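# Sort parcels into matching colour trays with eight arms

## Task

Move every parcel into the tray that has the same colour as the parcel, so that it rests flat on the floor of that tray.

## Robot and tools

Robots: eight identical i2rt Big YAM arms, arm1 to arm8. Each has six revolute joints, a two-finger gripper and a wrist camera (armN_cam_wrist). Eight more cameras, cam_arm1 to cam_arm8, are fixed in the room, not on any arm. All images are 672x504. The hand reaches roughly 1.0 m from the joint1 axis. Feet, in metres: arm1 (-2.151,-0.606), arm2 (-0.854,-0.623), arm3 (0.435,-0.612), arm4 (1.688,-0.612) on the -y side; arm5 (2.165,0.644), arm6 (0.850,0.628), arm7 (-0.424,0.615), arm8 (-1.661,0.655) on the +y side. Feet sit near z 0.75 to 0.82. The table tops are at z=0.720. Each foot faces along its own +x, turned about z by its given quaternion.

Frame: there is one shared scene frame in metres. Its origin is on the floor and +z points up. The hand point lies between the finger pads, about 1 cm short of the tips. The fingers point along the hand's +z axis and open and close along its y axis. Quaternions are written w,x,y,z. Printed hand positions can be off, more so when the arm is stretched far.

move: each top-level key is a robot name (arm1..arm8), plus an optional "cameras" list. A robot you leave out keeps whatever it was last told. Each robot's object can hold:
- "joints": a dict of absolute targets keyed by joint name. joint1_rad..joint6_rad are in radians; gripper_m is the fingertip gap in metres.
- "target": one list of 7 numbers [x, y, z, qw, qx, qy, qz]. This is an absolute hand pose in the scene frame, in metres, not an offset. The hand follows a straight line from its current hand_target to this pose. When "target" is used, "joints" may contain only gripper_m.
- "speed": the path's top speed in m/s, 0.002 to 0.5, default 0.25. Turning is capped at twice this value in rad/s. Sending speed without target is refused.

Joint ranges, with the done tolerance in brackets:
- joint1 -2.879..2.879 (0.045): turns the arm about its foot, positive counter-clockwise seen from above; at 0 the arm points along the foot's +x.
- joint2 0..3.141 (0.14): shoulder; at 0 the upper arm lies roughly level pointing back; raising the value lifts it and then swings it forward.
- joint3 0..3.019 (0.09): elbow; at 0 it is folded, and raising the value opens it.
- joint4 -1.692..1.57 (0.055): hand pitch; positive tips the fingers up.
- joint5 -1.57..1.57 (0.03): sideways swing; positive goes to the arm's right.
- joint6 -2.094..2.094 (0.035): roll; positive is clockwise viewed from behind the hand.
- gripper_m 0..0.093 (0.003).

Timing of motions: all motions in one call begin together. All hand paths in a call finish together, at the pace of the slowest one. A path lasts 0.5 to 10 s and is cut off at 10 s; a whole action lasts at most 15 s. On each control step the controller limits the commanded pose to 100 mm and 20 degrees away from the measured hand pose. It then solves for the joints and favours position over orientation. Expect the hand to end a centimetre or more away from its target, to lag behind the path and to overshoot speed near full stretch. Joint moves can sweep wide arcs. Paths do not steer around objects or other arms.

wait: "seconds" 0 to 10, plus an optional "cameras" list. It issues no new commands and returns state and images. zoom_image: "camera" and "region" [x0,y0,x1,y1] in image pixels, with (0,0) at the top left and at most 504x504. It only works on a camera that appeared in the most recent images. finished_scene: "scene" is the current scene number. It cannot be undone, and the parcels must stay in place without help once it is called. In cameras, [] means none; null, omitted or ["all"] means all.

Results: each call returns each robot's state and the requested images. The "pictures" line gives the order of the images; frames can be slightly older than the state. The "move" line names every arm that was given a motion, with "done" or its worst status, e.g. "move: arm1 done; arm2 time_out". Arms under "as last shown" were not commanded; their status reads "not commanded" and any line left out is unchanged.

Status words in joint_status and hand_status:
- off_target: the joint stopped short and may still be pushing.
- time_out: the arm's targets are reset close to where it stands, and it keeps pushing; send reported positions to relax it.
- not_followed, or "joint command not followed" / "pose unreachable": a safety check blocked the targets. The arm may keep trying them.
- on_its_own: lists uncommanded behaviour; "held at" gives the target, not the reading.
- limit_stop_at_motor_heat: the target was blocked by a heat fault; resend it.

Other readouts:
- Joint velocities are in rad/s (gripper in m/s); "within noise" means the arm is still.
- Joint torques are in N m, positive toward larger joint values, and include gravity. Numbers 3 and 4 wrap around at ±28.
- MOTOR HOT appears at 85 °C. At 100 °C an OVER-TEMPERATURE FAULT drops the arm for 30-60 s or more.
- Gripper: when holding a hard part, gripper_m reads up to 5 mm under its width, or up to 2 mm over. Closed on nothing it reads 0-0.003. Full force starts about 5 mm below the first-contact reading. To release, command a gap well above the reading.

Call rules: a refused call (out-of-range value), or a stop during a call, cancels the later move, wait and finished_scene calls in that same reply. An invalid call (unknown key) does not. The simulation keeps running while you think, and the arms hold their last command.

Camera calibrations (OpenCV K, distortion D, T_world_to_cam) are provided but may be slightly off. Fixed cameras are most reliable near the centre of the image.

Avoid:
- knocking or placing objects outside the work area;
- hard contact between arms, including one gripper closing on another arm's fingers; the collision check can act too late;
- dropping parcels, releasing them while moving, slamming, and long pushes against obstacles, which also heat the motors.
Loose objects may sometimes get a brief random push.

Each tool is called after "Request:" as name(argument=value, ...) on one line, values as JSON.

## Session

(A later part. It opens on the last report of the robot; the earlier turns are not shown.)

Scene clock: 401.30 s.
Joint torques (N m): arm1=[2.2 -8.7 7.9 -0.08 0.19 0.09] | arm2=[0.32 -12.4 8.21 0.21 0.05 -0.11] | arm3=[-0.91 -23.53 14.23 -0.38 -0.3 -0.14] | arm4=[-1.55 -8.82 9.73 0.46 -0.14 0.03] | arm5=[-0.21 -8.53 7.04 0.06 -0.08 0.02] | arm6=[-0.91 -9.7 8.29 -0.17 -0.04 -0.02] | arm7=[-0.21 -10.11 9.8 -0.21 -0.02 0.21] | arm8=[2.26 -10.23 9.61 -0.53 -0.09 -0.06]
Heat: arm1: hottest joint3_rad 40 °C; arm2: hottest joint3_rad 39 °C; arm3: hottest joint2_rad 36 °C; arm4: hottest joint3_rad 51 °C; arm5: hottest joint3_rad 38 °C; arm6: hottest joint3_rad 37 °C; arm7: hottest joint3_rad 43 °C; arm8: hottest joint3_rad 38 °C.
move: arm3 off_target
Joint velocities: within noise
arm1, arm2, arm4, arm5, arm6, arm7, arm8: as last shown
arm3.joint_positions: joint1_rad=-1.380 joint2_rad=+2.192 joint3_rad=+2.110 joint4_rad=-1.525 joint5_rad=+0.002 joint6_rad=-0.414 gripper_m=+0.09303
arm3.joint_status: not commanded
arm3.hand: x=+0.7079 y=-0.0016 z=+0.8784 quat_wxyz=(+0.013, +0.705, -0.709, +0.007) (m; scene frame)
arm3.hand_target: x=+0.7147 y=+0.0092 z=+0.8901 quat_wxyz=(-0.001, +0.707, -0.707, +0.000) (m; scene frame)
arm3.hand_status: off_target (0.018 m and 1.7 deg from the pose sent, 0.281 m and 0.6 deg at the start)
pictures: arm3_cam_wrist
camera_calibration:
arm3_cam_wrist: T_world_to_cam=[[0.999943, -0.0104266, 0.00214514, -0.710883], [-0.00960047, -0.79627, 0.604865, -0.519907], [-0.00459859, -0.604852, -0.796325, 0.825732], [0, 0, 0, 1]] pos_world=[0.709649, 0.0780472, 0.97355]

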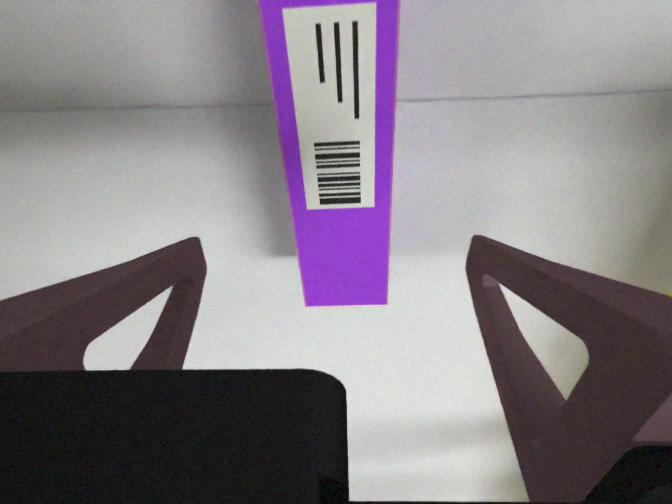

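Request:
move(arm3={"target":[0.713,0.024,0.757,0,-0.7071,0.7071,0],"speed":0.18}, cameras=[])

Request:
move(arm3={"joints":{"gripper_m":0.03}}, cameras=[])

Request:
move(arm3={"target":[0.713,0.024,0.885,0,-0.7071,0.7071,0],"speed":0.3}, cameras=[])

Request:
move(arm3={"target":[0.61,-0.23,1.0,0,-0.7071,0.7071,0],"speed":0.4}, cameras=[])

Request:
move(arm3={"joints":{"joint1_rad":0.239,"joint6_rad":-0.372}}, cameras=[])

Request:
move(arm3={"target":[-0.21,-0.355,0.88,0,1,0,0],"speed":0.4}, cameras=[])

Request:
move(arm3={"target":[-0.21,-0.355,0.757,0,1,0,0],"speed":0.18}, cameras=["cam_arm2"])

Scene clock: 418.27 s.
Joint torques (N m): arm1=[2.32 -8.53 8.02 -0.09 0.18 0.07] | arm2=[0.32 -12.4 8.21 0.2 0.04 -0.11] | arm3=[-0.03 -24.35 9.69 0.58 -0.31 -0.02] | arm4=[-1.55 -8.82 9.73 0.46 -0.14 0.03] | arm5=[-0.5 -8.94 7.2 -0.06 -0.1 0.03] | arm6=[-0.91 -9.76 8.31 -0.18 -0.04 -0.02] | arm7=[-0.44 -9.99 9.78 -0.24 0 0.2] | arm8=[2.55 -9.99 9.59 -0.5 -0.08 -0.08]
Heat: arm1: hottest joint3_rad 38 °C; arm2: hottest joint3_rad 39 °C; arm3: hottest joint2_rad 38 °C; arm4: hottest joint3_rad 51 °C; arm5: hottest joint3_rad 38 °C; arm6: hottest joint3_rad 37 °C; arm7: hottest joint3_rad 43 °C; arm8: hottest joint3_rad 38 °C.
move: arm3 off_target
Joint velocities: within noise
arm1, arm2, arm4, arm5, arm6, arm7, arm8: as last shown
arm1.hand: x=-2.3061 y=-0.9871 z=+1.0087 quat_wxyz=(-0.011, -0.826, -0.564, +0.013) (m; scene frame)
arm1.hand_target: x=-2.3000 y=-0.9850 z=+1.0002 quat_wxyz=(+0.000, -0.824, -0.566, +0.000) (m; scene frame)
arm3.joint_positions: joint1_rad=-1.380 joint2_rad=+2.328 joint3_rad=+2.012 joint4_rad=-1.290 joint5_rad=+0.001 joint6_rad=-0.414 gripper_m=+0.09303
arm3.joint_status: not commanded
arm3.hand: x=+0.7153 y=+0.0144 z=+0.7517 quat_wxyz=(+0.012, +0.705, -0.709, +0.007) (m; scene frame)
arm3.hand_target: x=+0.7130 y=+0.0237 z=+0.7570 quat_wxyz=(+0.000, +0.707, -0.707, +0.000) (m; scene frame)
arm3.hand_status: off_target (0.011 m and 1.6 deg from the pose sent, 0.124 m and 1.7 deg at the start)
pictures: none
No camera images: "cameras" was empty.

Scene clock: 418.90 s.
Joint torques (N m): arm1=[2.32 -9 7.95 -0.05 0.16 0.09] | arm2=[0.32 -12.4 8.2 0.21 0.04 -0.11] | arm3=[-0.09 -25.23 9.66 0.51 -0.27 -0.02] | arm4=[-1.55 -8.82 9.73 0.46 -0.14 0.03] | arm5=[-0.5 -8.82 7.05 -0.09 -0.09 0.03] | arm6=[-0.97 -9.76 8.27 -0.16 -0.04 -0.02] | arm7=[-0.44 -9.93 9.78 -0.18 0 0.21] | arm8=[2.02 -10.17 9.62 -0.4 -0.08 -0.08]
Heat: arm1: hottest joint3_rad 38 °C; arm2: hottest joint3_rad 39 °C; arm3: hottest joint2_rad 38 °C; arm4: hottest joint3_rad 51 °C; arm5: hottest joint3_rad 38 °C; arm6: hottest joint3_rad 37 °C; arm7: hottest joint3_rad 43 °C; arm8: hottest joint3_rad 38 °C.
move: arm3 off_target
Joint velocities: within noise
arm1, arm4, arm7: as last shown
arm2.joint_positions: joint1_rad=-2.093 joint2_rad=+1.439 joint3_rad=+1.279 joint4_rad=-1.387 joint5_rad=+0.001 joint6_rad=+0.395 gripper_m=+0.09291
arm2.joint_status: not commanded
arm2.hand: x=-0.4630 y=-0.4638 z=+1.0055 quat_wxyz=(-0.011, -0.003, -1.000, -0.005) (m; scene frame)
arm2.hand_target: x=-0.4651 y=-0.4641 z=+1.0001 quat_wxyz=(+0.000, +0.000, -1.000, +0.000) (m; scene frame)
arm2.hand_status: not commanded
arm3.joint_positions: joint1_rad=-1.380 joint2_rad=+2.328 joint3_rad=+2.012 joint4_rad=-1.290 joint5_rad=+0.000 joint6_rad=-0.414 gripper_m=+0.05912
arm3.joint_status: gripper_m off_target (ended at +0.05914, target +0.03000)
arm3.hand: x=+0.7151 y=+0.0146 z=+0.7517 quat_wxyz=(+0.012, +0.705, -0.709, +0.006) (m; scene frame)
arm3.hand_target: x=+0.7129 y=+0.0237 z=+0.7570 quat_wxyz=(+0.000, +0.707, -0.707, +0.000) (m; scene frame)
arm3.hand_status: not commanded
arm5.joint_positions: joint1_rad=+1.566 joint2_rad=+1.431 joint3_rad=+1.282 joint4_rad=-1.404 joint5_rad=+0.000 joint6_rad=-0.272 gripper_m=+0.09288
arm5.joint_status: not commanded
arm5.hand: x=+2.0534 y=+0.2394 z=+0.9998 quat_wxyz=(+0.003, +0.705, +0.709, -0.004) (m; scene frame)
arm5.hand_target: x=+2.0550 y=+0.2399 z=+1.0001 quat_wxyz=(+0.000, +0.707, +0.707, +0.000) (m; scene frame)
arm5.hand_status: not commanded
arm6.joint_positions: joint1_rad=-1.160 joint2_rad=+1.477 joint3_rad=+1.233 joint4_rad=-1.335 joint5_rad=+0.001 joint6_rad=-0.218 gripper_m=+0.09288
arm6.joint_status: not commanded
arm6.hand: x=+0.7631 y=+0.2148 z=+0.9931 quat_wxyz=(+0.003, -0.703, -0.711, -0.003) (m; scene frame)
arm6.hand_target: x=+0.7620 y=+0.2170 z=+0.9999 quat_wxyz=(+0.000, -0.707, -0.707, +0.000) (m; scene frame)
arm6.hand_status: not commanded
arm8.joint_positions: joint1_rad=+0.336 joint2_rad=+1.427 joint3_rad=+1.373 joint4_rad=-1.492 joint5_rad=+0.000 joint6_rad=-0.262 gripper_m=+0.09293
arm8.joint_status: not commanded
arm8.hand: x=-1.7743 y=+0.2485 z=+1.0066 quat_wxyz=(-0.007, -0.710, -0.704, +0.011) (m; scene frame)
arm8.hand_target: x=-1.7721 y=+0.2500 z=+1.0002 quat_wxyz=(+0.000, -0.707, -0.707, +0.000) (m; scene frame)
arm8.hand_status: not commanded
pictures: none
No camera images: "cameras" was empty.

Scene clock: 420.33 s.
Joint torques (N m): arm1=[2.32 -8.7 8.06 0.08 0.2 0.06] | arm2=[0.38 -12.45 8.21 0.2 0.04 -0.11] | arm3=[-0.62 -23.94 9.01 0.29 -0.15 -0.04] | arm4=[-1.55 -8.82 9.73 0.47 -0.15 0.03] | arm5=[-0.03 -8.94 6.86 -0.12 -0.1 0.06] | arm6=[-0.91 -9.82 8.31 -0.16 -0.04 -0.02] | arm7=[-0.38 -10.11 9.76 -0.23 0.01 0.2] | arm8=[2.32 -10.29 9.54 -0.46 -0.09 -0.05]
Heat: arm1: hottest joint3_rad 38 °C; arm2: hottest joint3_rad 39 °C; arm3: hottest joint2_rad 38 °C; arm4: hottest joint3_rad 51 °C; arm5: hottest joint3_rad 38 °C; arm6: hottest joint3_rad 37 °C; arm7: hottest joint3_rad 43 °C; arm8: hottest joint3_rad 38 °C.
move: arm3 not_followed
Joint velocities: within noise
arm1, arm2, arm4, arm5, arm7, arm8: as last shown
arm3.joint_positions: joint1_rad=-1.380 joint2_rad=+2.287 joint3_rad=+2.062 joint4_rad=-1.468 joint5_rad=+0.000 joint6_rad=-0.414 gripper_m=+0.05912
arm3.joint_status: not commanded
arm3.on_its_own: joint4_rad is held at -1.458, not at its first target -1.276
arm3.hand: x=+0.7059 y=-0.0057 z=+0.7987 quat_wxyz=(+0.053, +0.704, -0.708, +0.022) (m; scene frame)
arm3.hand_target: x=+0.7070 y=-0.0034 z=+0.7940 quat_wxyz=(+0.051, +0.704, -0.708, +0.021) (m; scene frame)
arm3.hand_status: not_followed (0.092 m and 6.6 deg from the pose sent, 0.134 m and 1.5 deg at the start; pose on its path clipped on 7 of 43 steps)
arm6.joint_positions: joint1_rad=-1.160 joint2_rad=+1.477 joint3_rad=+1.233 joint4_rad=-1.335 joint5_rad=+0.001 joint6_rad=-0.218 gripper_m=+0.09288
arm6.joint_status: not commanded
arm6.hand: x=+0.7631 y=+0.2148 z=+0.9931 quat_wxyz=(+0.003, -0.703, -0.711, -0.003) (m; scene frame)
arm6.hand_target: x=+0.7620 y=+0.2170 z=+0.9999 quat_wxyz=(+0.000, -0.707, -0.707, +0.000) (m; scene frame)
arm6.hand_status: not commanded
pictures: none
pose unreachable (arm3 arm): on one or more control steps of this call this arm could not follow its commanded pose, so it was not sent that pose on those steps. On the call's last step it was still not sent that pose. It may still have moved: this result reports where it is.
cause: moving toward the commanded pose would bring a part of the arm too close to another arm (this arm's wrist (the part past joint 4) and the arm6 arm's wrist camera).
No camera images: "cameras" was empty.

Scene clock: 422.03 s.
Joint torques (N m): arm1=[2.32 -8.94 8.05 -0.17 0.19 0.08] | arm2=[0.32 -12.4 8.21 0.21 0.04 -0.11] | arm3=[-1.55 -12.92 9.48 -0.24 -0.25 -0.23] | arm4=[-1.55 -8.82 9.73 0.46 -0.14 0.03] | arm5=[-0.15 -8.82 7.05 -0.1 -0.06 0.02] | arm6=[-0.91 -9.82 8.31 -0.17 -0.04 -0.02] | arm7=[-0.5 -10.17 9.73 -0.18 0 0.2] | arm8=[2.37 -10.11 9.59 -0.43 -0.08 -0.06]
Heat: arm1: hottest joint3_rad 37 °C; arm2: hottest joint3_rad 39 °C; arm3: hottest joint2_rad 38 °C; arm4: hottest joint3_rad 50 °C; arm5: hottest joint3_rad 38 °C; arm6: hottest joint3_rad 37 °C; arm7: hottest joint3_rad 43 °C; arm8: hottest joint3_rad 38 °C.
move: arm3 done
Joint velocities: within noise
arm1, arm2, arm4, arm5, arm6, arm8: as last shown
arm3.joint_positions: joint1_rad=-1.380 joint2_rad=+1.442 joint3_rad=+1.381 joint4_rad=-1.504 joint5_rad=+0.000 joint6_rad=-0.414 gripper_m=+0.05912
arm3.joint_status: not commanded
arm3.hand: x=+0.6067 y=-0.2269 z=+1.0005 quat_wxyz=(-0.007, +0.705, -0.709, -0.001) (m; scene frame)
arm3.hand_target: x=+0.6100 y=-0.2300 z=+1.0001 quat_wxyz=(+0.000, +0.707, -0.707, +0.000) (m; scene frame)
arm3.hand_status: done (0.005 m and 0.8 deg from the pose sent, 0.316 m and 6.6 deg at the start; pose on its path clipped on 16 of 51 steps)
arm7.joint_positions: joint1_rad=-1.022 joint2_rad=+1.455 joint3_rad=+1.294 joint4_rad=-1.369 joint5_rad=-0.002 joint6_rad=-0.100 gripper_m=+0.09395
arm7.joint_status: not commanded
arm7.hand: x=-0.4630 y=+0.1837 z=+1.0055 quat_wxyz=(-0.012, -0.704, -0.710, +0.014) (m; scene frame)
arm7.hand_target: x=-0.4634 y=+0.1871 z=+1.0020 quat_wxyz=(-0.006, -0.707, -0.707, +0.007) (m; scene frame)
arm7.hand_status: not commanded
pictures: none
No camera images: "cameras" was empty.

Scene clock: 423.97 s.
Joint torques (N m): arm1=[2.32 -8.47 7.99 -0.01 0.16 0.08] | arm2=[0.32 -12.45 8.21 0.2 0.04 -0.11] | arm3=[0.09 -14.15 9.46 -0.29 -0.17 0.11] | arm4=[-1.55 -8.88 9.73 0.46 -0.15 0.03] | arm5=[-0.32 -9.17 7.04 -0.01 -0.07 0.04] | arm6=[-0.91 -9.82 8.29 -0.17 -0.04 -0.02] | arm7=[-0.32 -10.05 9.78 -0.23 0 0.21] | arm8=[2.49 -9.82 9.57 -0.54 -0.06 -0.07]
Heat: arm1: hottest joint3_rad 37 °C; arm2: hottest joint3_rad 39 °C; arm3: hottest joint2_rad 37 °C; arm4: hottest joint3_rad 50 °C; arm5: hottest joint3_rad 38 °C; arm6: hottest joint3_rad 37 °C; arm7: hottest joint3_rad 43 °C; arm8: hottest joint3_rad 38 °C.
move: arm3 done
Joint velocities: within noise
arm1, arm2, arm4, arm5, arm6, arm7, arm8: as last shown
arm3.joint_positions: joint1_rad=+0.230 joint2_rad=+1.454 joint3_rad=+1.381 joint4_rad=-1.505 joint5_rad=-0.002 joint6_rad=-0.387 gripper_m=+0.05902
arm3.joint_status: all done
arm3.hand: x=+0.0400 y=-0.4555 z=+0.9911 quat_wxyz=(-0.001, +1.000, +0.003, +0.006) (m; scene frame)
arm3.hand_target: x=+0.0410 y=-0.4601 z=+0.9954 quat_wxyz=(+0.000, +1.000, +0.000, +0.006) (m; scene frame)
arm3.hand_status: not commanded
pictures: none
No camera images: "cameras" was empty.

Scene clock: 425.93 s.
Joint torques (N m): arm1=[2.55 -9 8.02 -0.02 0.17 0.07] | arm2=[0.38 -12.4 8.2 0.21 0.04 -0.11] | arm3=[-0.79 -23.65 14.46 -0.36 -0.31 0.01] | arm4=[-1.55 -8.82 9.73 0.47 -0.14 0.03] | arm5=[-0.85 -8.82 7.15 -0.13 -0.08 0.06] | arm6=[-0.91 -9.76 8.29 -0.18 -0.03 -0.02] | arm7=[-0.5 -10.11 9.77 -0.18 -0.01 0.21] | arm8=[2.08 -9.88 9.63 -0.54 -0.06 -0.06]
Heat: arm1: hottest joint3_rad 37 °C; arm2: hottest joint3_rad 39 °C; arm3: hottest joint2_rad 37 °C; arm4: hottest joint3_rad 50 °C; arm5: hottest joint3_rad 38 °C; arm6: hottest joint3_rad 37 °C; arm7: hottest joint3_rad 43 °C; arm8: hottest joint3_rad 38 °C.
move: arm3 off_target
Joint velocities: within noise
arm1.joint_positions: joint1_rad=-1.526 joint2_rad=+1.405 joint3_rad=+1.326 joint4_rad=-1.467 joint5_rad=+0.004 joint6_rad=-0.007 gripper_m=+0.09289
arm1.joint_status: not commanded
arm1.hand: x=-2.3061 y=-0.9871 z=+1.0087 quat_wxyz=(-0.011, -0.826, -0.564, +0.013) (m; scene frame)
arm1.hand_target: x=-2.3000 y=-0.9850 z=+1.0002 quat_wxyz=(+0.000, -0.824, -0.566, +0.000) (m; scene frame)
arm1.hand_status: not commanded
arm2, arm5, arm6, arm7, arm8: as last shown
arm3.joint_positions: joint1_rad=+0.230 joint2_rad=+2.228 joint3_rad=+2.157 joint4_rad=-1.531 joint5_rad=-0.004 joint6_rad=-0.387 gripper_m=+0.05902
arm3.joint_status: not commanded
arm3.hand: x=-0.1968 y=-0.3600 z=+0.8653 quat_wxyz=(+0.005, +1.000, +0.003, +0.017) (m; scene frame)
arm3.hand_target: x=-0.2090 y=-0.3553 z=+0.8800 quat_wxyz=(+0.000, +1.000, +0.000, -0.001) (m; scene frame)
arm3.hand_status: off_target (0.020 m and 2.1 deg from the pose sent, 0.291 m and 0.8 deg at the start; pose on its path clipped on 5 of 59 steps)
arm4.joint_positions: joint1_rad=-1.882 joint2_rad=+1.431 joint3_rad=+1.391 joint4_rad=-1.516 joint5_rad=-0.013 joint6_rad=+0.007 gripper_m=+0.09290
arm4.joint_status: not commanded
arm4.hand: x=+1.9442 y=-0.9458 z=+1.0075 quat_wxyz=(-0.006, -0.451, -0.892, +0.004) (m; scene frame)
arm4.hand_target: x=+1.9401 y=-0.9499 z=+1.0002 quat_wxyz=(+0.000, -0.457, -0.889, +0.000) (m; scene frame)
arm4.hand_status: not commanded
pictures: none
No camera images: "cameras" was empty.

Scene clock: 427.33 s.
Joint torques (N m): arm1=[2.32 -9.11 7.98 -0.03 0.16 0.08] | arm2=[0.32 -12.45 8.2 0.2 0.05 -0.11] | arm3=[-0.85 -25.47 9.58 0.55 -0.27 0.03] | arm4=[-1.55 -8.82 9.73 0.46 -0.14 0.03] | arm5=[-0.44 -9.41 7.05 -0.05 -0.11 0.05] | arm6=[-0.97 -9.82 8.29 -0.16 -0.04 -0.02] | arm7=[-0.38 -10.11 9.78 -0.17 0 0.2] | arm8=[2.08 -10.17 9.59 -0.49 -0.06 -0.08]
Heat: arm1: hottest joint3_rad 37 °C; arm2: hottest joint3_rad 39 °C; arm3: hottest joint2_rad 37 °C; arm4: hottest joint3_rad 50 °C; arm5: hottest joint3_rad 38 °C; arm6: hottest joint3_rad 37 °C; arm7: hottest joint3_rad 43 °C; arm8: hottest joint3_rad 38 °C.
move: arm3 done
Joint velocities: within noise
arm1, arm2, arm4, arm5, arm6, arm7, arm8: as last shown
arm3.joint_positions: joint1_rad=+0.230 joint2_rad=+2.316 joint3_rad=+2.011 joint4_rad=-1.288 joint5_rad=-0.004 joint6_rad=-0.387 gripper_m=+0.05902
arm3.joint_status: not commanded
arm3.hand: x=-0.2030 y=-0.3568 z=+0.7515 quat_wxyz=(+0.003, +1.000, +0.003, +0.012) (m; scene frame)
arm3.hand_target: x=-0.2098 y=-0.3550 z=+0.7570 quat_wxyz=(+0.000, +1.000, +0.000, +0.000) (m; scene frame)
arm3.hand_status: done (0.009 m and 1.5 deg from the pose sent, 0.109 m and 2.0 deg at the start)
pictures: cam_arm2

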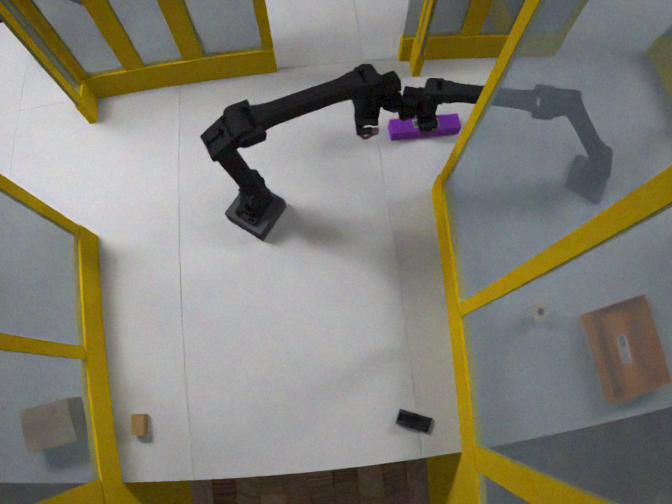

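Request:
move(arm3={"joints":{"gripper_m":0.093}}, arm2={"joints":{"joint1_rad":-2.55}}, arm7={"joints":{"joint1_rad":-0.5}}, cameras=[])

Request:
move(arm3={"target":[-0.205,-0.355,0.87,0,1,0,0],"speed":0.35}, cameras=[])

Request:
move(arm3={"target":[0.05,-0.46,1.0,0,1,0,0],"speed":0.5}, arm2={"joints":{"joint1_rad":-2.094}}, cameras=[])

Request:
move(arm2={"target":[-0.205,-0.358,0.89,0,0,1,0],"speed":0.4}, cameras=["arm2_cam_wrist"])

Scene clock: 440.63 s.
Joint torques (N m): arm1=[2.61 -9.17 7.97 -0.09 0.18 0.08] | arm2=[0.15 -12.45 8.2 0.21 0.03 -0.11] | arm3=[-0.73 -25.41 9.58 0.54 -0.26 0.03] | arm4=[-1.49 -8.82 9.73 0.46 -0.14 0.03] | arm5=[-0.03 -9.11 7.2 0.06 -0.07 0.06] | arm6=[-0.91 -9.82 8.29 -0.16 -0.04 -0.02] | arm7=[-0.03 -10.11 9.76 -0.2 0 0.19] | arm8=[2.2 -10.11 9.63 -0.54 -0.07 -0.08]
Heat: arm1: hottest joint3_rad 36 °C; arm2: hottest joint3_rad 39 °C; arm3: hottest joint2_rad 36 °C; arm4: hottest joint3_rad 50 °C; arm5: hottest joint3_rad 38 °C; arm6: hottest joint3_rad 37 °C; arm7: hottest joint3_rad 43 °C; arm8: hottest joint3_rad 38 °C.
move: arm2 done; arm3 done; arm7 done
Joint velocities: within noise
arm1, arm4, arm5, arm6, arm8: as last shown
arm2.joint_positions: joint1_rad=-2.549 joint2_rad=+1.439 joint3_rad=+1.279 joint4_rad=-1.387 joint5_rad=+0.001 joint6_rad=+0.395 gripper_m=+0.09292
arm2.joint_status: all done
arm2.hand: x=-0.4329 y=-0.6525 z=+1.0053 quat_wxyz=(-0.011, -0.230, -0.973, -0.002) (m; scene frame)
arm2.hand_target: x=-0.4348 y=-0.6528 z=+0.9999 quat_wxyz=(+0.000, -0.228, -0.974, +0.000) (m; scene frame)
arm2.hand_status: not commanded
arm3.joint_positions: joint1_rad=+0.230 joint2_rad=+2.316 joint3_rad=+2.011 joint4_rad=-1.288 joint5_rad=-0.004 joint6_rad=-0.387 gripper_m=+0.09297
arm3.joint_status: all done
arm3.hand: x=-0.2030 y=-0.3568 z=+0.7515 quat_wxyz=(+0.003, +1.000, +0.003, +0.012) (m; scene frame)
arm3.hand_target: x=-0.2098 y=-0.3550 z=+0.7570 quat_wxyz=(+0.000, +1.000, +0.000, +0.000) (m; scene frame)
arm3.hand_status: not commanded
arm7.joint_positions: joint1_rad=-0.503 joint2_rad=+1.455 joint3_rad=+1.294 joint4_rad=-1.369 joint5_rad=-0.002 joint6_rad=-0.099 gripper_m=+0.09396
arm7.joint_status: all done
arm7.hand: x=-0.2442 y=+0.2209 z=+1.0055 quat_wxyz=(-0.016, -0.498, -0.867, +0.010) (m; scene frame)
arm7.hand_target: x=-0.2446 y=+0.2244 z=+1.0020 quat_wxyz=(-0.008, -0.500, -0.866, +0.005) (m; scene frame)
arm7.hand_status: not commanded
pictures: none
No camera images: "cameras" was empty.

Scene clock: 442.03 s.
Joint torques (N m): arm1=[2.49 -8.7 7.95 -0.02 0.17 0.07] | arm2=[0.15 -12.45 8.21 0.21 0.03 -0.11] | arm3=[-0.97 -25.64 13.87 -0.28 -0.26 -0.02] | arm4=[-1.55 -8.82 9.73 0.46 -0.14 0.03] | arm5=[-0.32 -8.88 7.08 0.08 -0.1 0.01] | arm6=[-0.91 -9.82 8.28 -0.16 -0.04 -0.02] | arm7=[0.09 -10.05 9.78 -0.24 -0.01 0.2] | arm8=[2.43 -10.05 9.58 -0.47 -0.07 -0.08]
Heat: arm1: hottest joint3_rad 36 °C; arm2: hottest joint3_rad 39 °C; arm3: hottest joint2_rad 36 °C; arm4: hottest joint3_rad 50 °C; arm5: hottest joint3_rad 38 °C; arm6: hottest joint3_rad 37 °C; arm7: hottest joint3_rad 43 °C; arm8: hottest joint3_rad 38 °C.
move: arm3 off_target
Joint velocities: within noise
arm1, arm2, arm4, arm5, arm6, arm7, arm8: as last shown
arm3.joint_positions: joint1_rad=+0.230 joint2_rad=+2.234 joint3_rad=+2.107 joint4_rad=-1.494 joint5_rad=-0.004 joint6_rad=-0.387 gripper_m=+0.09297
arm3.joint_status: not commanded
arm3.hand: x=-0.1922 y=-0.3619 z=+0.8426 quat_wxyz=(+0.008, +1.000, +0.003, +0.025) (m; scene frame)
arm3.hand_target: x=-0.2037 y=-0.3554 z=+0.8702 quat_wxyz=(+0.000, +1.000, +0.000, +0.000) (m; scene frame)
arm3.hand_status: off_target (0.031 m and 3.1 deg from the pose sent, 0.118 m and 1.5 deg at the start; pose on its path clipped on 6 of 42 steps)
pictures: none
No camera images: "cameras" was empty.

Scene clock: 443.67 s.
Joint torques (N m): arm1=[2.43 -8.82 7.98 -0.09 0.15 0.09] | arm2=[0.32 -12.4 8.21 0.2 0.02 -0.11] | arm3=[-0.73 -12.28 9.37 -0.24 -0.27 0.01] | arm4=[-1.55 -8.82 9.73 0.46 -0.14 0.03] | arm5=[-0.73 -9 7.04 -0.12 -0.06 0.04] | arm6=[-0.91 -9.76 8.28 -0.16 -0.04 -0.02] | arm7=[-0.09 -10.05 9.73 -0.25 0 0.19] | arm8=[2.32 -10.05 9.58 -0.53 -0.08 -0.07]
Heat: arm1: hottest joint3_rad 36 °C; arm2: hottest joint3_rad 39 °C; arm3: hottest joint2_rad 36 °C; arm4: hottest joint3_rad 50 °C; arm5: hottest joint3_rad 38 °C; arm6: hottest joint3_rad 37 °C; arm7: hottest joint3_rad 43 °C; arm8: hottest joint3_rad 38 °C.
move: arm2 done; arm3 done
Joint velocities: within noise
arm1, arm4, arm6, arm7: as last shown
arm2.joint_positions: joint1_rad=-2.095 joint2_rad=+1.439 joint3_rad=+1.279 joint4_rad=-1.387 joint5_rad=+0.002 joint6_rad=+0.395 gripper_m=+0.09292
arm2.joint_status: all done
arm2.hand: x=-0.4626 y=-0.4650 z=+1.0055 quat_wxyz=(-0.011, -0.005, -1.000, -0.004) (m; scene frame)
arm2.hand_target: x=-0.4646 y=-0.4652 z=+1.0001 quat_wxyz=(+0.000, -0.001, -1.000, +0.000) (m; scene frame)
arm2.hand_status: not commanded
arm3.joint_positions: joint1_rad=+0.230 joint2_rad=+1.411 joint3_rad=+1.364 joint4_rad=-1.504 joint5_rad=-0.004 joint6_rad=-0.387 gripper_m=+0.09297
arm3.joint_status: not commanded
arm3.hand: x=+0.0485 y=-0.4594 z=+1.0020 quat_wxyz=(-0.005, +1.000, +0.003, -0.007) (m; scene frame)
arm3.hand_target: x=+0.0500 y=-0.4600 z=+1.0001 quat_wxyz=(+0.000, +1.000, +0.000, +0.000) (m; scene frame)
arm3.hand_status: done (0.003 m and 1.0 deg from the pose sent, 0.305 m and 3.1 deg at the start; pose on its path clipped on 14 of 49 steps)
arm5.joint_positions: joint1_rad=+1.566 joint2_rad=+1.431 joint3_rad=+1.282 joint4_rad=-1.404 joint5_rad=+0.000 joint6_rad=-0.272 gripper_m=+0.09288
arm5.joint_status: not commanded
arm5.hand: x=+2.0534 y=+0.2394 z=+0.9998 quat_wxyz=(+0.003, +0.705, +0.709, -0.004) (m; scene frame)
arm5.hand_target: x=+2.0550 y=+0.2399 z=+1.0001 quat_wxyz=(+0.000, +0.707, +0.707, +0.000) (m; scene frame)
arm5.hand_status: not commanded
arm8.joint_positions: joint1_rad=+0.336 joint2_rad=+1.427 joint3_rad=+1.373 joint4_rad=-1.492 joint5_rad=+0.000 joint6_rad=-0.262 gripper_m=+0.09293
arm8.joint_status: not commanded
arm8.hand: x=-1.7743 y=+0.2485 z=+1.0066 quat_wxyz=(-0.007, -0.710, -0.704, +0.011) (m; scene frame)
arm8.hand_target: x=-1.7721 y=+0.2500 z=+1.0002 quat_wxyz=(+0.000, -0.707, -0.707, +0.000) (m; scene frame)
arm8.hand_status: not commanded
pictures: none
No camera images: "cameras" was empty.

Scene clock: 445.67 s.
Joint torques (N m): arm1=[2.49 -9.05 7.99 -0.12 0.17 0.1] | arm2=[0.44 -24.76 11.89 0.12 0.02 -0.12] | arm3=[-0.79 -12.4 9.36 -0.24 -0.26 0.01] | arm4=[-1.55 -8.82 9.73 0.47 -0.14 0.03] | arm5=[-0.38 -8.94 7.02 -0.08 -0.08 0.04] | arm6=[-0.91 -9.82 8.29 -0.17 -0.04 -0.02] | arm7=[-0.03 -9.93 9.77 -0.24 0 0.19] | arm8=[2.32 -10.23 9.62 -0.53 -0.06 -0.07]
Heat: arm1: hottest joint3_rad 36 °C; arm2: hottest joint3_rad 39 °C; arm3: hottest joint2_rad 36 °C; arm4: hottest joint3_rad 50 °C; arm5: hottest joint3_rad 38 °C; arm6: hottest joint3_rad 37 °C; arm7: hottest joint3_rad 43 °C; arm8: hottest joint3_rad 38 °C.
move: arm2 off_target
Joint velocities: within noise
arm1, arm3, arm4, arm5, arm7, arm8: as last shown
arm2.joint_positions: joint1_rad=-2.095 joint2_rad=+2.258 joint3_rad=+2.142 joint4_rad=-1.468 joint5_rad=+0.002 joint6_rad=+0.395 gripper_m=+0.09292
arm2.joint_status: not commanded
arm2.hand: x=-0.2139 y=-0.3639 z=+0.8878 quat_wxyz=(+0.006, -0.005, -1.000, +0.003) (m; scene frame)
arm2.hand_target: x=-0.2055 y=-0.3583 z=+0.8901 quat_wxyz=(-0.001, +0.000, -1.000, +0.000) (m; scene frame)
arm2.hand_status: off_target (0.011 m and 0.9 deg from the pose sent, 0.302 m and 1.5 deg at the start)
arm6.joint_positions: joint1_rad=-1.160 joint2_rad=+1.477 joint3_rad=+1.233 joint4_rad=-1.335 joint5_rad=+0.001 joint6_rad=-0.218 gripper_m=+0.09288
arm6.joint_status: not commanded
arm6.hand: x=+0.7631 y=+0.2148 z=+0.9931 quat_wxyz=(+0.003, -0.703, -0.711, -0.003) (m; scene frame)
arm6.hand_target: x=+0.7620 y=+0.2170 z=+0.9999 quat_wxyz=(+0.000, -0.707, -0.707, +0.000) (m; scene frame)
arm6.hand_status: not commanded
pictures: arm2_cam_wrist
camera_calibration:
arm2_cam_wrist: T_world_to_cam=[[-0.0143869, -0.999734, 0.018049, -0.384118], [-0.804878, 0.0222891, 0.593022, -0.686147], [-0.593266, -0.00599549, -0.804984, 0.706153], [0, 0, 0, 1]] pos_world=[-0.138854, -0.364489, 0.982275]

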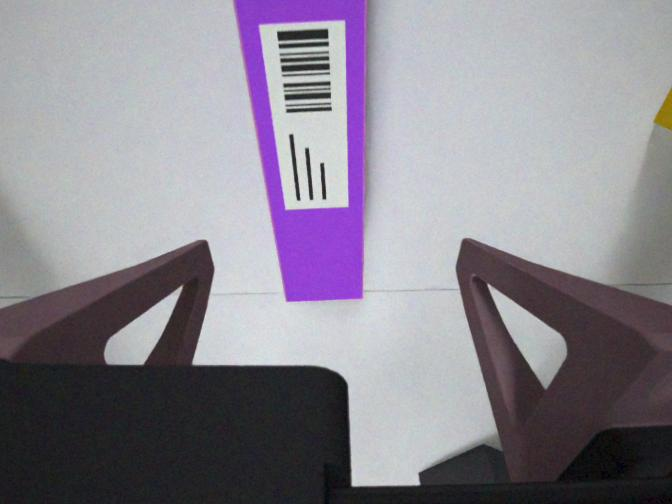

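Request:
move(arm2={"target":[-0.199,-0.347,0.757,0,0,1,0],"speed":0.18}, cameras=[])

Request:
move(arm2={"joints":{"gripper_m":0.03}}, cameras=[])

Request:
move(arm2={"target":[-0.199,-0.347,0.88,0,0,1,0],"speed":0.3}, cameras=[])

Request:
move(arm2={"target":[-0.465,-0.464,1.0,0,0,1,0],"speed":0.4}, cameras=[])

Request:
move(arm2={"joints":{"joint1_rad":-1.452,"joint6_rad":-0.541}}, cameras=[])

Request:
move(arm2={"target":[-0.478,0.0,0.88,0,-0.7071,0.7071,0],"speed":0.4}, cameras=[])

Request:
move(arm2={"target":[-0.48,0.0,0.757,0,-0.7071,0.7071,0],"speed":0.18}, cameras=["cam_arm2","cam_arm7"])

Scene clock: 462.87 s.
Joint torques (N m): arm1=[2.2 -8.94 7.97 -0.12 0.18 0.07] | arm2=[0.97 -26.58 9.02 0.88 0.01 -0.01] | arm3=[-0.85 -12.45 9.36 -0.25 -0.26 0.02] | arm4=[-1.55 -8.82 9.73 0.47 -0.15 0.03] | arm5=[0.15 -8.06 7.01 -0.05 -0.09 0.06] | arm6=[-0.91 -9.76 8.29 -0.17 -0.04 -0.02] | arm7=[-0.03 -10.11 9.77 -0.24 0 0.2] | arm8=[2.02 -9.82 9.55 -0.47 -0.09 -0.07]
Heat: arm1: hottest joint3_rad 36 °C; arm2: hottest joint3_rad 40 °C; arm3: hottest joint2_rad 36 °C; arm4: hottest joint3_rad 49 °C; arm5: hottest joint3_rad 38 °C; arm6: hottest joint3_rad 37 °C; arm7: hottest joint3_rad 43 °C; arm8: hottest joint3_rad 38 °C.
move: arm2 done
Joint velocities: within noise
arm1, arm3, arm4, arm5, arm6, arm7, arm8: as last shown
arm2.joint_positions: joint1_rad=-2.088 joint2_rad=+2.405 joint3_rad=+2.064 joint4_rad=-1.247 joint5_rad=+0.002 joint6_rad=+0.395 gripper_m=+0.09292
arm2.joint_status: not commanded
arm2.hand: x=-0.2037 y=-0.3544 z=+0.7582 quat_wxyz=(+0.008, -0.001, -1.000, +0.004) (m; scene frame)
arm2.hand_target: x=-0.1992 y=-0.3470 z=+0.7572 quat_wxyz=(+0.000, +0.000, -1.000, +0.000) (m; scene frame)
arm2.hand_status: done (0.009 m and 1.0 deg from the pose sent, 0.133 m and 0.9 deg at the start)
pictures: none
No camera images: "cameras" was empty.

Scene clock: 463.50 s.
Joint torques (N m): arm1=[2.2 -9.58 8.02 -0.05 0.18 0.05] | arm2=[0.85 -26.81 9.1 0.83 0.05 -0.01] | arm3=[-0.73 -12.34 9.35 -0.28 -0.26 0.01] | arm4=[-1.55 -8.88 9.74 0.46 -0.14 0.03] | arm5=[-0.32 -9.17 7.01 -0.16 -0.04 0.01] | arm6=[-0.97 -9.76 8.29 -0.14 -0.03 -0.02] | arm7=[-0.03 -9.99 9.78 -0.23 0 0.2] | arm8=[2.2 -10.05 9.54 -0.49 -0.09 -0.05]
Heat: arm1: hottest joint3_rad 36 °C; arm2: hottest joint3_rad 40 °C; arm3: hottest joint2_rad 36 °C; arm4: hottest joint3_rad 49 °C; arm5: hottest joint3_rad 38 °C; arm6: hottest joint3_rad 37 °C; arm7: hottest joint3_rad 43 °C; arm8: hottest joint3_rad 38 °C.
move: arm2 off_target
Joint velocities: within noise
arm1, arm3, arm4, arm5, arm6, arm7, arm8: as last shown
arm2.joint_positions: joint1_rad=-2.088 joint2_rad=+2.405 joint3_rad=+2.064 joint4_rad=-1.245 joint5_rad=+0.001 joint6_rad=+0.395 gripper_m=+0.05897
arm2.joint_status: gripper_m off_target (ended at +0.05899, target +0.03000)
arm2.hand: x=-0.2034 y=-0.3542 z=+0.7582 quat_wxyz=(+0.007, -0.001, -1.000, +0.003) (m; scene frame)
arm2.hand_target: x=-0.1991 y=-0.3470 z=+0.7572 quat_wxyz=(+0.000, +0.000, -1.000, +0.000) (m; scene frame)
arm2.hand_status: not commanded
pictures: none
No camera images: "cameras" was empty.

Scene clock: 464.87 s.
Joint torques (N m): arm1=[2.78 -9.11 7.95 -0.12 0.18 0.06] | arm2=[0.85 -25.52 11.56 0.18 0.05 -0.01] | arm3=[-0.79 -12.4 9.37 -0.25 -0.27 0.01] | arm4=[-1.55 -8.82 9.73 0.47 -0.14 0.03] | arm5=[0.03 -8.64 7.13 -0.17 -0.1 0.03] | arm6=[-0.91 -9.7 8.29 -0.16 -0.04 -0.02] | arm7=[0.03 -9.88 9.76 -0.17 0 0.19] | arm8=[2.26 -10.05 9.59 -0.49 -0.08 -0.07]
Heat: arm1: hottest joint3_rad 35 °C; arm2: hottest joint3_rad 41 °C; arm3: hottest joint2_rad 35 °C; arm4: hottest joint3_rad 49 °C; arm5: hottest joint3_rad 38 °C; arm6: hottest joint3_rad 37 °C; arm7: hottest joint3_rad 43 °C; arm8: hottest joint3_rad 38 °C.
move: arm2 done
Joint velocities: within noise
arm1.joint_positions: joint1_rad=-1.526 joint2_rad=+1.405 joint3_rad=+1.326 joint4_rad=-1.467 joint5_rad=+0.004 joint6_rad=-0.007 gripper_m=+0.09289
arm1.joint_status: not commanded
arm1.hand: x=-2.3061 y=-0.9871 z=+1.0087 quat_wxyz=(-0.011, -0.826, -0.564, +0.013) (m; scene frame)
arm1.hand_target: x=-2.3000 y=-0.9850 z=+1.0002 quat_wxyz=(+0.000, -0.824, -0.566, +0.000) (m; scene frame)
arm1.hand_status: not commanded
arm2.joint_positions: joint1_rad=-2.088 joint2_rad=+2.301 joint3_rad=+2.193 joint4_rad=-1.475 joint5_rad=+0.001 joint6_rad=+0.395 gripper_m=+0.05897
arm2.joint_status: not commanded
arm2.hand: x=-0.2053 y=-0.3551 z=+0.8780 quat_wxyz=(+0.005, -0.001, -1.000, +0.002) (m; scene frame)
arm2.hand_target: x=-0.1994 y=-0.3472 z=+0.8800 quat_wxyz=(+0.000, +0.000, -1.000, +0.000) (m; scene frame)
arm2.hand_status: done (0.010 m and 0.7 deg from the pose sent, 0.122 m and 0.9 deg at the start)
arm3, arm5, arm6, arm7, arm8: as last shown
arm4.joint_positions: joint1_rad=-1.882 joint2_rad=+1.431 joint3_rad=+1.391 joint4_rad=-1.516 joint5_rad=-0.013 joint6_rad=+0.007 gripper_m=+0.09290
arm4.joint_status: not commanded
arm4.hand: x=+1.9442 y=-0.9458 z=+1.0075 quat_wxyz=(-0.006, -0.451, -0.892, +0.004) (m; scene frame)
arm4.hand_target: x=+1.9401 y=-0.9499 z=+1.0002 quat_wxyz=(+0.000, -0.457, -0.889, +0.000) (m; scene frame)
arm4.hand_status: not commanded
pictures: none
No camera images: "cameras" was empty.

Scene clock: 466.57 s.
Joint torques (N m): arm1=[2.37 -8.88 8.05 -0.16 0.21 0.08] | arm2=[0.03 -13.16 8.27 0.2 0.05 -0.11] | arm3=[-0.85 -12.4 9.36 -0.25 -0.26 0.02] | arm4=[-1.55 -8.88 9.73 0.46 -0.14 0.03] | arm5=[-0.5 -8.7 7.02 -0.23 -0.07 0.03] | arm6=[-0.91 -9.82 8.29 -0.16 -0.04 -0.02] | arm7=[-0.03 -9.88 9.76 -0.18 -0.01 0.19] | arm8=[2.14 -9.88 9.68 -0.53 -0.09 -0.09]
Heat: arm1: hottest joint3_rad 35 °C; arm2: hottest joint3_rad 40 °C; arm3: hottest joint2_rad 35 °C; arm4: hottest joint3_rad 49 °C; arm5: hottest joint3_rad 38 °C; arm6: hottest joint3_rad 37 °C; arm7: hottest joint3_rad 43 °C; arm8: hottest joint3_rad 38 °C.
move: arm2 done
Joint velocities: within noise
arm1, arm3, arm4, arm5, arm6, arm7, arm8: as last shown
arm2.joint_positions: joint1_rad=-2.088 joint2_rad=+1.447 joint3_rad=+1.278 joint4_rad=-1.387 joint5_rad=+0.001 joint6_rad=+0.395 gripper_m=+0.05897
arm2.joint_status: not commanded
arm2.hand: x=-0.4635 y=-0.4621 z=+1.0021 quat_wxyz=(-0.007, -0.001, -1.000, -0.003) (m; scene frame)
arm2.hand_target: x=-0.4651 y=-0.4640 z=+1.0001 quat_wxyz=(+0.000, +0.000, -1.000, +0.000) (m; scene frame)
arm2.hand_status: done (0.003 m and 0.9 deg from the pose sent, 0.307 m and 0.6 deg at the start)
pictures: none
No camera images: "cameras" was empty.

Scene clock: 468.10 s.
Joint torques (N m): arm1=[2.55 -8.94 8.02 -0.05 0.16 0.05] | arm2=[0.5 -13.16 8.27 0.2 -0.03 -0.19] | arm3=[-0.79 -12.28 9.37 -0.24 -0.26 0.01] | arm4=[-1.55 -8.88 9.73 0.46 -0.14 0.03] | arm5=[-0.79 -8.88 7.16 -0.06 -0.09 0.01] | arm6=[-0.91 -9.82 8.29 -0.17 -0.03 -0.02] | arm7=[-0.03 -9.99 9.76 -0.23 0.01 0.2] | arm8=[2.08 -10.23 9.57 -0.5 -0.08 -0.06]
Heat: arm1: hottest joint3_rad 35 °C; arm2: hottest joint3_rad 40 °C; arm3: hottest joint2_rad 35 °C; arm4: hottest joint3_rad 49 °C; arm5: hottest joint3_rad 38 °C; arm6: hottest joint3_rad 37 °C; arm7: hottest joint3_rad 43 °C; arm8: hottest joint3_rad 38 °C.
move: arm2 done
Joint velocities: within noise
arm1, arm3, arm4, arm5, arm6, arm8: as last shown
arm2.joint_positions: joint1_rad=-1.455 joint2_rad=+1.447 joint3_rad=+1.278 joint4_rad=-1.387 joint5_rad=+0.000 joint6_rad=-0.527 gripper_m=+0.05890
arm2.joint_status: all done
arm2.hand: x=-0.6346 y=-0.2622 z=+1.0023 quat_wxyz=(-0.007, +0.701, -0.714, -0.002) (m; scene frame)
arm2.hand_target: x=-0.6367 y=-0.2634 z=+1.0003 quat_wxyz=(+0.000, +0.707, -0.707, +0.000) (m; scene frame)
arm2.hand_status: not commanded
arm7.joint_positions: joint1_rad=-0.503 joint2_rad=+1.455 joint3_rad=+1.294 joint4_rad=-1.369 joint5_rad=-0.002 joint6_rad=-0.099 gripper_m=+0.09396
arm7.joint_status: not commanded
arm7.hand: x=-0.2442 y=+0.2209 z=+1.0055 quat_wxyz=(-0.016, -0.498, -0.867, +0.010) (m; scene frame)
arm7.hand_target: x=-0.2446 y=+0.2244 z=+1.0020 quat_wxyz=(-0.008, -0.500, -0.866, +0.005) (m; scene frame)
arm7.hand_status: not commanded
pictures: none
No camera images: "cameras" was empty.

Scene clock: 470.27 s.
Joint torques (N m): arm1=[2.02 -8.94 7.98 -0.02 0.19 0.07] | arm2=[0.44 -26.29 12.16 0.14 -0.03 -0.2] | arm3=[-0.67 -12.28 9.37 -0.27 -0.26 0.01] | arm4=[-1.55 -8.82 9.73 0.46 -0.14 0.03] | arm5=[-0.44 -8.82 7.09 -0.02 -0.05 0.01] | arm6=[-0.85 -9.76 8.31 -0.18 -0.04 -0.02] | arm7=[0.09 -10.11 9.74 -0.23 0 0.19] | arm8=[2.14 -10.29 9.59 -0.47 -0.08 -0.08]
Heat: arm1: hottest joint3_rad 35 °C; arm2: hottest joint3_rad 40 °C; arm3: hottest joint2_rad 35 °C; arm4: hottest joint3_rad 49 °C; arm5: hottest joint3_rad 38 °C; arm6: hottest joint3_rad 37 °C; arm7: hottest joint3_rad 43 °C; arm8: hottest joint3_rad 38 °C.
move: arm2 off_target
Joint velocities: within noise
arm1, arm3, arm4, arm5, arm6, arm7, arm8: as last shown
arm2.joint_positions: joint1_rad=-1.455 joint2_rad=+2.371 joint3_rad=+2.314 joint4_rad=-1.532 joint5_rad=+0.000 joint6_rad=-0.528 gripper_m=+0.05890
arm2.joint_status: not commanded
arm2.hand: x=-0.4815 y=-0.0095 z=+0.8762 quat_wxyz=(+0.008, +0.701, -0.713, +0.002) (m; scene frame)
arm2.hand_target: x=-0.4783 y=-0.0004 z=+0.8801 quat_wxyz=(-0.001, +0.707, -0.707, +0.000) (m; scene frame)
arm2.hand_status: off_target (0.011 m and 1.3 deg from the pose sent, 0.329 m and 1.4 deg at the start)
pictures: none
No camera images: "cameras" was empty.

Scene clock: 471.63 s.
Joint torques (N m): arm1=[2.43 -9.11 8.01 -0.06 0.17 0.07] | arm2=[0.67 -27.46 8.91 0.9 -0.11 -0.21] | arm3=[-0.79 -12.34 9.37 -0.24 -0.27 0.01] | arm4=[-1.55 -8.82 9.73 0.46 -0.14 0.03] | arm5=[-0.15 -9.17 7.04 -0.08 -0.09 0.05] | arm6=[-0.91 -9.82 8.29 -0.17 -0.04 -0.02] | arm7=[0.21 -10.05 9.73 -0.25 -0.01 0.21] | arm8=[2.26 -10.34 9.61 -0.49 -0.06 -0.08]
Heat: arm1: hottest joint3_rad 35 °C; arm2: hottest joint3_rad 40 °C; arm3: hottest joint2_rad 35 °C; arm4: hottest joint3_rad 49 °C; arm5: hottest joint3_rad 38 °C; arm6: hottest joint3_rad 37 °C; arm7: hottest joint3_rad 43 °C; arm8: hottest joint3_rad 38 °C.
move: arm2 done
Joint velocities: within noise
arm1, arm4, arm6, arm7: as last shown
arm2.joint_positions: joint1_rad=-1.455 joint2_rad=+2.458 joint3_rad=+2.170 joint4_rad=-1.296 joint5_rad=+0.002 joint6_rad=-0.528 gripper_m=+0.05890
arm2.joint_status: not commanded
arm2.hand: x=-0.4794 y=-0.0064 z=+0.7604 quat_wxyz=(+0.006, +0.701, -0.713, +0.002) (m; scene frame)
arm2.hand_target: x=-0.4800 y=-0.0001 z=+0.7570 quat_wxyz=(+0.000, +0.707, -0.707, +0.000) (m; scene frame)
arm2.hand_status: done (0.007 m and 1.2 deg from the pose sent, 0.119 m and 1.4 deg at the start)
arm3.joint_positions: joint1_rad=+0.230 joint2_rad=+1.411 joint3_rad=+1.364 joint4_rad=-1.504 joint5_rad=-0.004 joint6_rad=-0.387 gripper_m=+0.09297
arm3.joint_status: not commanded
arm3.hand: x=+0.0485 y=-0.4594 z=+1.0020 quat_wxyz=(-0.005, +1.000, +0.003, -0.007) (m; scene frame)
arm3.hand_target: x=+0.0500 y=-0.4600 z=+1.0001 quat_wxyz=(+0.000, +1.000, +0.000, +0.000) (m; scene frame)
arm3.hand_status: not commanded
arm5.joint_positions: joint1_rad=+1.566 joint2_rad=+1.431 joint3_rad=+1.282 joint4_rad=-1.404 joint5_rad=+0.000 joint6_rad=-0.272 gripper_m=+0.09288
arm5.joint_status: not commanded
arm5.hand: x=+2.0534 y=+0.2394 z=+0.9998 quat_wxyz=(+0.003, +0.705, +0.709, -0.004) (m; scene frame)
arm5.hand_target: x=+2.0550 y=+0.2399 z=+1.0001 quat_wxyz=(+0.000, +0.707, +0.707, +0.000) (m; scene frame)
arm5.hand_status: not commanded
arm8.joint_positions: joint1_rad=+0.336 joint2_rad=+1.427 joint3_rad=+1.373 joint4_rad=-1.492 joint5_rad=+0.000 joint6_rad=-0.262 gripper_m=+0.09293
arm8.joint_status: not commanded
arm8.hand: x=-1.7743 y=+0.2485 z=+1.0066 quat_wxyz=(-0.007, -0.710, -0.704, +0.011) (m; scene frame)
arm8.hand_target: x=-1.7721 y=+0.2500 z=+1.0002 quat_wxyz=(+0.000, -0.707, -0.707, +0.000) (m; scene frame)
arm8.hand_status: not commanded
pictures: cam_arm2, cam_arm7

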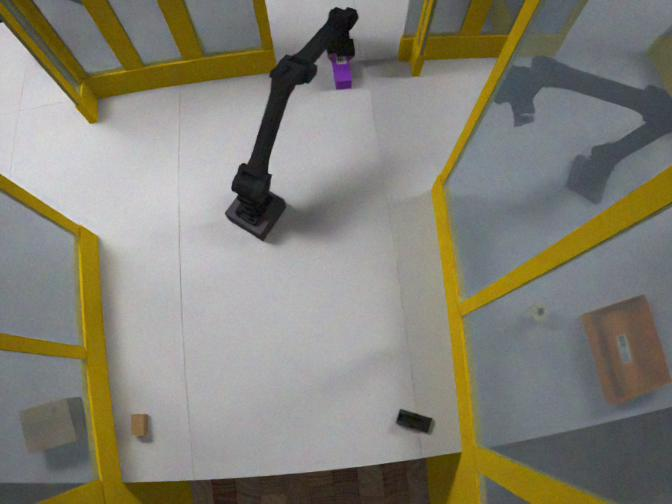

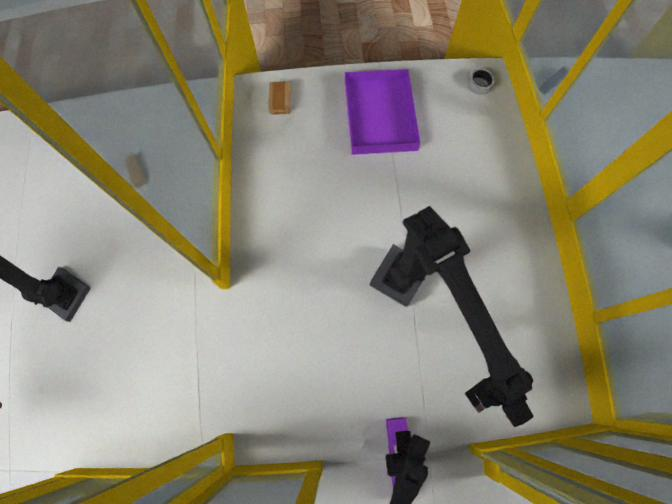

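Request:
move(arm2={"joints":{"gripper_m":0.093}}, cameras=[])

Request:
move(arm2={"target":[-0.48,0.0,0.875,0,-0.7071,0.7071,0],"speed":0.35}, cameras=[])

Request:
move(arm2={"target":[-0.64,-0.29,1.0,0,-0.7071,0.7071,0],"speed":0.5}, arm7={"joints":{"joint1_rad":-1.023}}, cameras=[])

Request:
move(arm7={"target":[-0.479,0.0,0.885,0,0.7071,0.7071,0],"speed":0.35}, arm2={"joints":{"joint1_rad":-1.0}}, cameras=["arm7_cam_wrist"])

Scene clock: 480.10 s.
Joint torques (N m): arm1=[2.26 -8.94 8.02 -0.05 0.23 0.05] | arm2=[0.62 -27.46 8.88 0.91 -0.11 -0.18] | arm3=[-0.85 -12.34 9.37 -0.23 -0.27 0] | arm4=[-1.55 -8.82 9.73 0.46 -0.14 0.03] | arm5=[-0.38 -8.7 7.05 -0.18 -0.1 0.02] | arm6=[-0.97 -9.76 8.28 -0.17 -0.04 -0.02] | arm7=[0.15 -10.05 9.74 -0.18 -0.01 0.2] | arm8=[2.37 -10.11 9.55 -0.49 -0.09 -0.09]
Heat: arm1: hottest joint3_rad 35 °C; arm2: hottest joint3_rad 40 °C; arm3: hottest joint2_rad 35 °C; arm4: hottest joint3_rad 49 °C; arm5: hottest joint3_rad 38 °C; arm6: hottest joint3_rad 37 °C; arm7: hottest joint3_rad 43 °C; arm8: hottest joint3_rad 38 °C.
move: arm2 done
Joint velocities: within noise
arm1, arm3, arm4, arm5, arm7, arm8: as last shown
arm2.joint_positions: joint1_rad=-1.455 joint2_rad=+2.458 joint3_rad=+2.170 joint4_rad=-1.296 joint5_rad=+0.002 joint6_rad=-0.528 gripper_m=+0.09285
arm2.joint_status: all done
arm2.hand: x=-0.4794 y=-0.0064 z=+0.7604 quat_wxyz=(+0.006, +0.701, -0.713, +0.002) (m; scene frame)
arm2.hand_target: x=-0.4800 y=-0.0001 z=+0.7570 quat_wxyz=(+0.000, +0.707, -0.707, +0.000) (m; scene frame)
arm2.hand_status: not commanded
arm6.joint_positions: joint1_rad=-1.160 joint2_rad=+1.477 joint3_rad=+1.233 joint4_rad=-1.335 joint5_rad=+0.001 joint6_rad=-0.218 gripper_m=+0.09288
arm6.joint_status: not commanded
arm6.hand: x=+0.7631 y=+0.2148 z=+0.9931 quat_wxyz=(+0.003, -0.703, -0.711, -0.003) (m; scene frame)
arm6.hand_target: x=+0.7620 y=+0.2170 z=+0.9999 quat_wxyz=(+0.000, -0.707, -0.707, +0.000) (m; scene frame)
arm6.hand_status: not commanded
pictures: none
No camera images: "cameras" was empty.

Scene clock: 481.47 s.
Joint torques (N m): arm1=[2.43 -9 8.09 -0.05 0.18 0.07] | arm2=[0.67 -25.88 11.49 0.16 -0.11 -0.18] | arm3=[-0.79 -12.45 9.37 -0.23 -0.27 0.01] | arm4=[-1.55 -8.82 9.74 0.46 -0.14 0.03] | arm5=[-1.03 -8.41 7.02 -0.09 -0.1 0.06] | arm6=[-0.91 -9.76 8.31 -0.16 -0.04 -0.02] | arm7=[-0.15 -9.88 9.74 -0.2 0 0.19] | arm8=[2.26 -10.05 9.55 -0.47 -0.1 -0.09]
Heat: arm1: hottest joint3_rad 35 °C; arm2: hottest joint3_rad 40 °C; arm3: hottest joint2_rad 35 °C; arm4: hottest joint3_rad 49 °C; arm5: hottest joint3_rad 38 °C; arm6: hottest joint3_rad 37 °C; arm7: hottest joint3_rad 43 °C; arm8: hottest joint3_rad 38 °C.
move: arm2 done
Joint velocities: within noise
arm1, arm3, arm4, arm5, arm6, arm7, arm8: as last shown
arm2.joint_positions: joint1_rad=-1.455 joint2_rad=+2.365 joint3_rad=+2.304 joint4_rad=-1.517 joint5_rad=+0.002 joint6_rad=-0.528 gripper_m=+0.09292
arm2.joint_status: not commanded
arm2.hand: x=-0.4805 y=-0.0085 z=+0.8766 quat_wxyz=(+0.002, +0.701, -0.713, +0.001) (m; scene frame)
arm2.hand_target: x=-0.4802 y=-0.0004 z=+0.8749 quat_wxyz=(-0.001, +0.707, -0.707, +0.000) (m; scene frame)
arm2.hand_status: done (0.009 m and 1.0 deg from the pose sent, 0.115 m and 1.2 deg at the start; pose on its path clipped on 1 of 41 steps)
pictures: none
No camera images: "cameras" was empty.

Scene clock: 483.13 s.
Joint torques (N m): arm1=[2.49 -8.82 8.1 -0.08 0.2 0.07] | arm2=[-0.38 -11.4 8.18 0.2 -0.11 -0.18] | arm3=[-0.73 -12.4 9.35 -0.25 -0.26 0.01] | arm4=[-1.55 -8.82 9.73 0.46 -0.14 0.03] | arm5=[-0.26 -8.94 7.01 0.02 -0.07 0.01] | arm6=[-0.91 -9.76 8.28 -0.16 -0.04 -0.02] | arm7=[-0.56 -9.93 9.8 -0.23 -0.04 0.19] | arm8=[2.08 -10.23 9.57 -0.5 -0.07 -0.06]
Heat: arm1: hottest joint3_rad 35 °C; arm2: hottest joint3_rad 40 °C; arm3: hottest joint2_rad 35 °C; arm4: hottest joint3_rad 49 °C; arm5: hottest joint3_rad 38 °C; arm6: hottest joint3_rad 37 °C; arm7: hottest joint3_rad 43 °C; arm8: hottest joint3_rad 38 °C.
move: arm2 done; arm7 done
Joint velocities: within noise
arm1, arm3, arm4, arm5, arm6, arm8: as last shown
arm1.hand_target: x=-2.3001 y=-0.9850 z=+1.0002 quat_wxyz=(+0.000, -0.824, -0.566, +0.000) (m; scene frame)
arm2.joint_positions: joint1_rad=-1.472 joint2_rad=+1.378 joint3_rad=+1.214 joint4_rad=-1.385 joint5_rad=+0.002 joint6_rad=-0.556 gripper_m=+0.09292
arm2.joint_status: not commanded
arm2.hand: x=-0.6412 y=-0.2868 z=+1.0047 quat_wxyz=(-0.011, +0.705, -0.709, -0.002) (m; scene frame)
arm2.hand_target: x=-0.6400 y=-0.2900 z=+1.0000 quat_wxyz=(+0.000, +0.707, -0.707, +0.000) (m; scene frame)
arm2.hand_status: done (0.006 m and 1.3 deg from the pose sent, 0.346 m and 1.0 deg at the start; pose on its path clipped on 9 of 50 steps)
arm7.joint_positions: joint1_rad=-1.020 joint2_rad=+1.455 joint3_rad=+1.294 joint4_rad=-1.369 joint5_rad=-0.001 joint6_rad=-0.099 gripper_m=+0.09396
arm7.joint_status: all done
arm7.hand: x=-0.4625 y=+0.1837 z=+1.0055 quat_wxyz=(-0.012, -0.704, -0.710, +0.014) (m; scene frame)
arm7.hand_target: x=-0.4634 y=+0.1871 z=+1.0020 quat_wxyz=(-0.006, -0.707, -0.707, +0.007) (m; scene frame)
arm7.hand_status: not commanded
pictures: none
No camera images: "cameras" was empty.

Scene clock: 484.80 s.
Joint torques (N m): arm1=[2.32 -9 8.01 -0.05 0.15 0.08] | arm2=[0.5 -11.34 8.2 0.21 -0.09 -0.19] | arm3=[-0.97 -12.4 9.33 -0.21 -0.27 0.02] | arm4=[-1.55 -8.82 9.74 0.47 -0.14 0.03] | arm5=[-0.56 -8.94 7.01 -0.03 -0.07 0.02] | arm6=[-0.97 -9.82 8.29 -0.16 -0.04 -0.03] | arm7=[-0.44 -15.27 14.68 -0.36 -0.08 0.21] | arm8=[2.26 -9.76 9.55 -0.49 -0.06 -0.08]
Heat: arm1: hottest joint3_rad 35 °C; arm2: hottest joint3_rad 40 °C; arm3: hottest joint2_rad 35 °C; arm4: hottest joint3_rad 49 °C; arm5: hottest joint3_rad 38 °C; arm6: hottest joint3_rad 37 °C; arm7: hottest joint3_rad 43 °C; arm8: hottest joint3_rad 38 °C.
move: arm2 done; arm7 off_target
Joint velocities: within noise
arm1.joint_positions: joint1_rad=-1.526 joint2_rad=+1.405 joint3_rad=+1.326 joint4_rad=-1.467 joint5_rad=+0.004 joint6_rad=-0.007 gripper_m=+0.09289
arm1.joint_status: not commanded
arm1.hand: x=-2.3061 y=-0.9871 z=+1.0087 quat_wxyz=(-0.011, -0.826, -0.564, +0.013) (m; scene frame)
arm1.hand_target: x=-2.3001 y=-0.9850 z=+1.0002 quat_wxyz=(+0.000, -0.824, -0.566, +0.000) (m; scene frame)
arm1.hand_status: not commanded
arm2.joint_positions: joint1_rad=-1.003 joint2_rad=+1.378 joint3_rad=+1.214 joint4_rad=-1.385 joint5_rad=+0.002 joint6_rad=-0.557 gripper_m=+0.09292
arm2.joint_status: all done
arm2.hand: x=-0.8164 y=-0.2269 z=+1.0048 quat_wxyz=(-0.010, +0.851, -0.526, -0.004) (m; scene frame)
arm2.hand_target: x=-0.8180 y=-0.2288 z=+1.0001 quat_wxyz=(+0.000, +0.855, -0.519, +0.000) (m; scene frame)
arm2.hand_status: not commanded
arm3, arm5, arm6, arm8: as last shown
arm4.joint_positions: joint1_rad=-1.882 joint2_rad=+1.431 joint3_rad=+1.391 joint4_rad=-1.516 joint5_rad=-0.013 joint6_rad=+0.007 gripper_m=+0.09290
arm4.joint_status: not commanded
arm4.hand: x=+1.9442 y=-0.9458 z=+1.0075 quat_wxyz=(-0.006, -0.451, -0.892, +0.004) (m; scene frame)
arm4.hand_target: x=+1.9401 y=-0.9499 z=+1.0002 quat_wxyz=(+0.000, -0.457, -0.889, +0.000) (m; scene frame)
arm4.hand_status: not commanded
arm7.joint_positions: joint1_rad=-1.020 joint2_rad=+2.005 joint3_rad=+1.679 joint4_rad=-1.271 joint5_rad=-0.001 joint6_rad=-0.099 gripper_m=+0.09396
arm7.joint_status: not commanded
arm7.hand: x=-0.4773 y=+0.0188 z=+0.8748 quat_wxyz=(+0.009, -0.704, -0.710, -0.011) (m; scene frame)
arm7.hand_target: x=-0.4789 y=+0.0009 z=+0.8853 quat_wxyz=(+0.000, -0.707, -0.707, +0.001) (m; scene frame)
arm7.hand_status: off_target (0.021 m and 1.7 deg from the pose sent, 0.220 m and 2.2 deg at the start)
pictures: arm7_cam_wrist
camera_calibration:
arm7_cam_wrist: T_world_to_cam=[[-0.999631, -0.0251628, 0.0102045, -0.488751], [-0.0141903, 0.804523, 0.593753, -0.534931], [-0.0231502, 0.593389, -0.804583, 0.802955], [0, 0, 0, 1]] pos_world=[-0.477573, -0.0583989, 0.968648]

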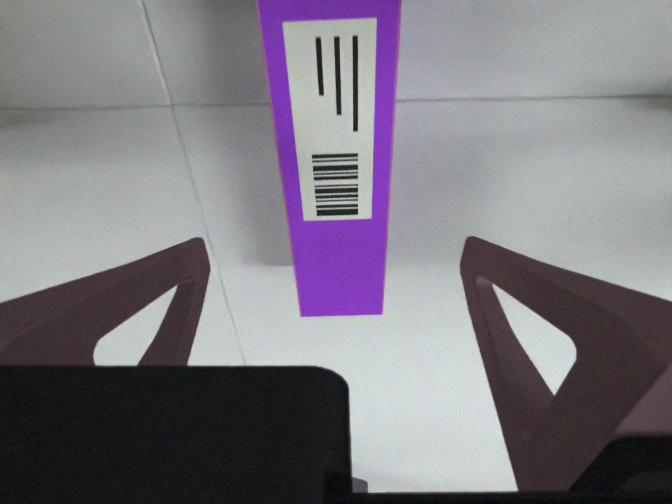

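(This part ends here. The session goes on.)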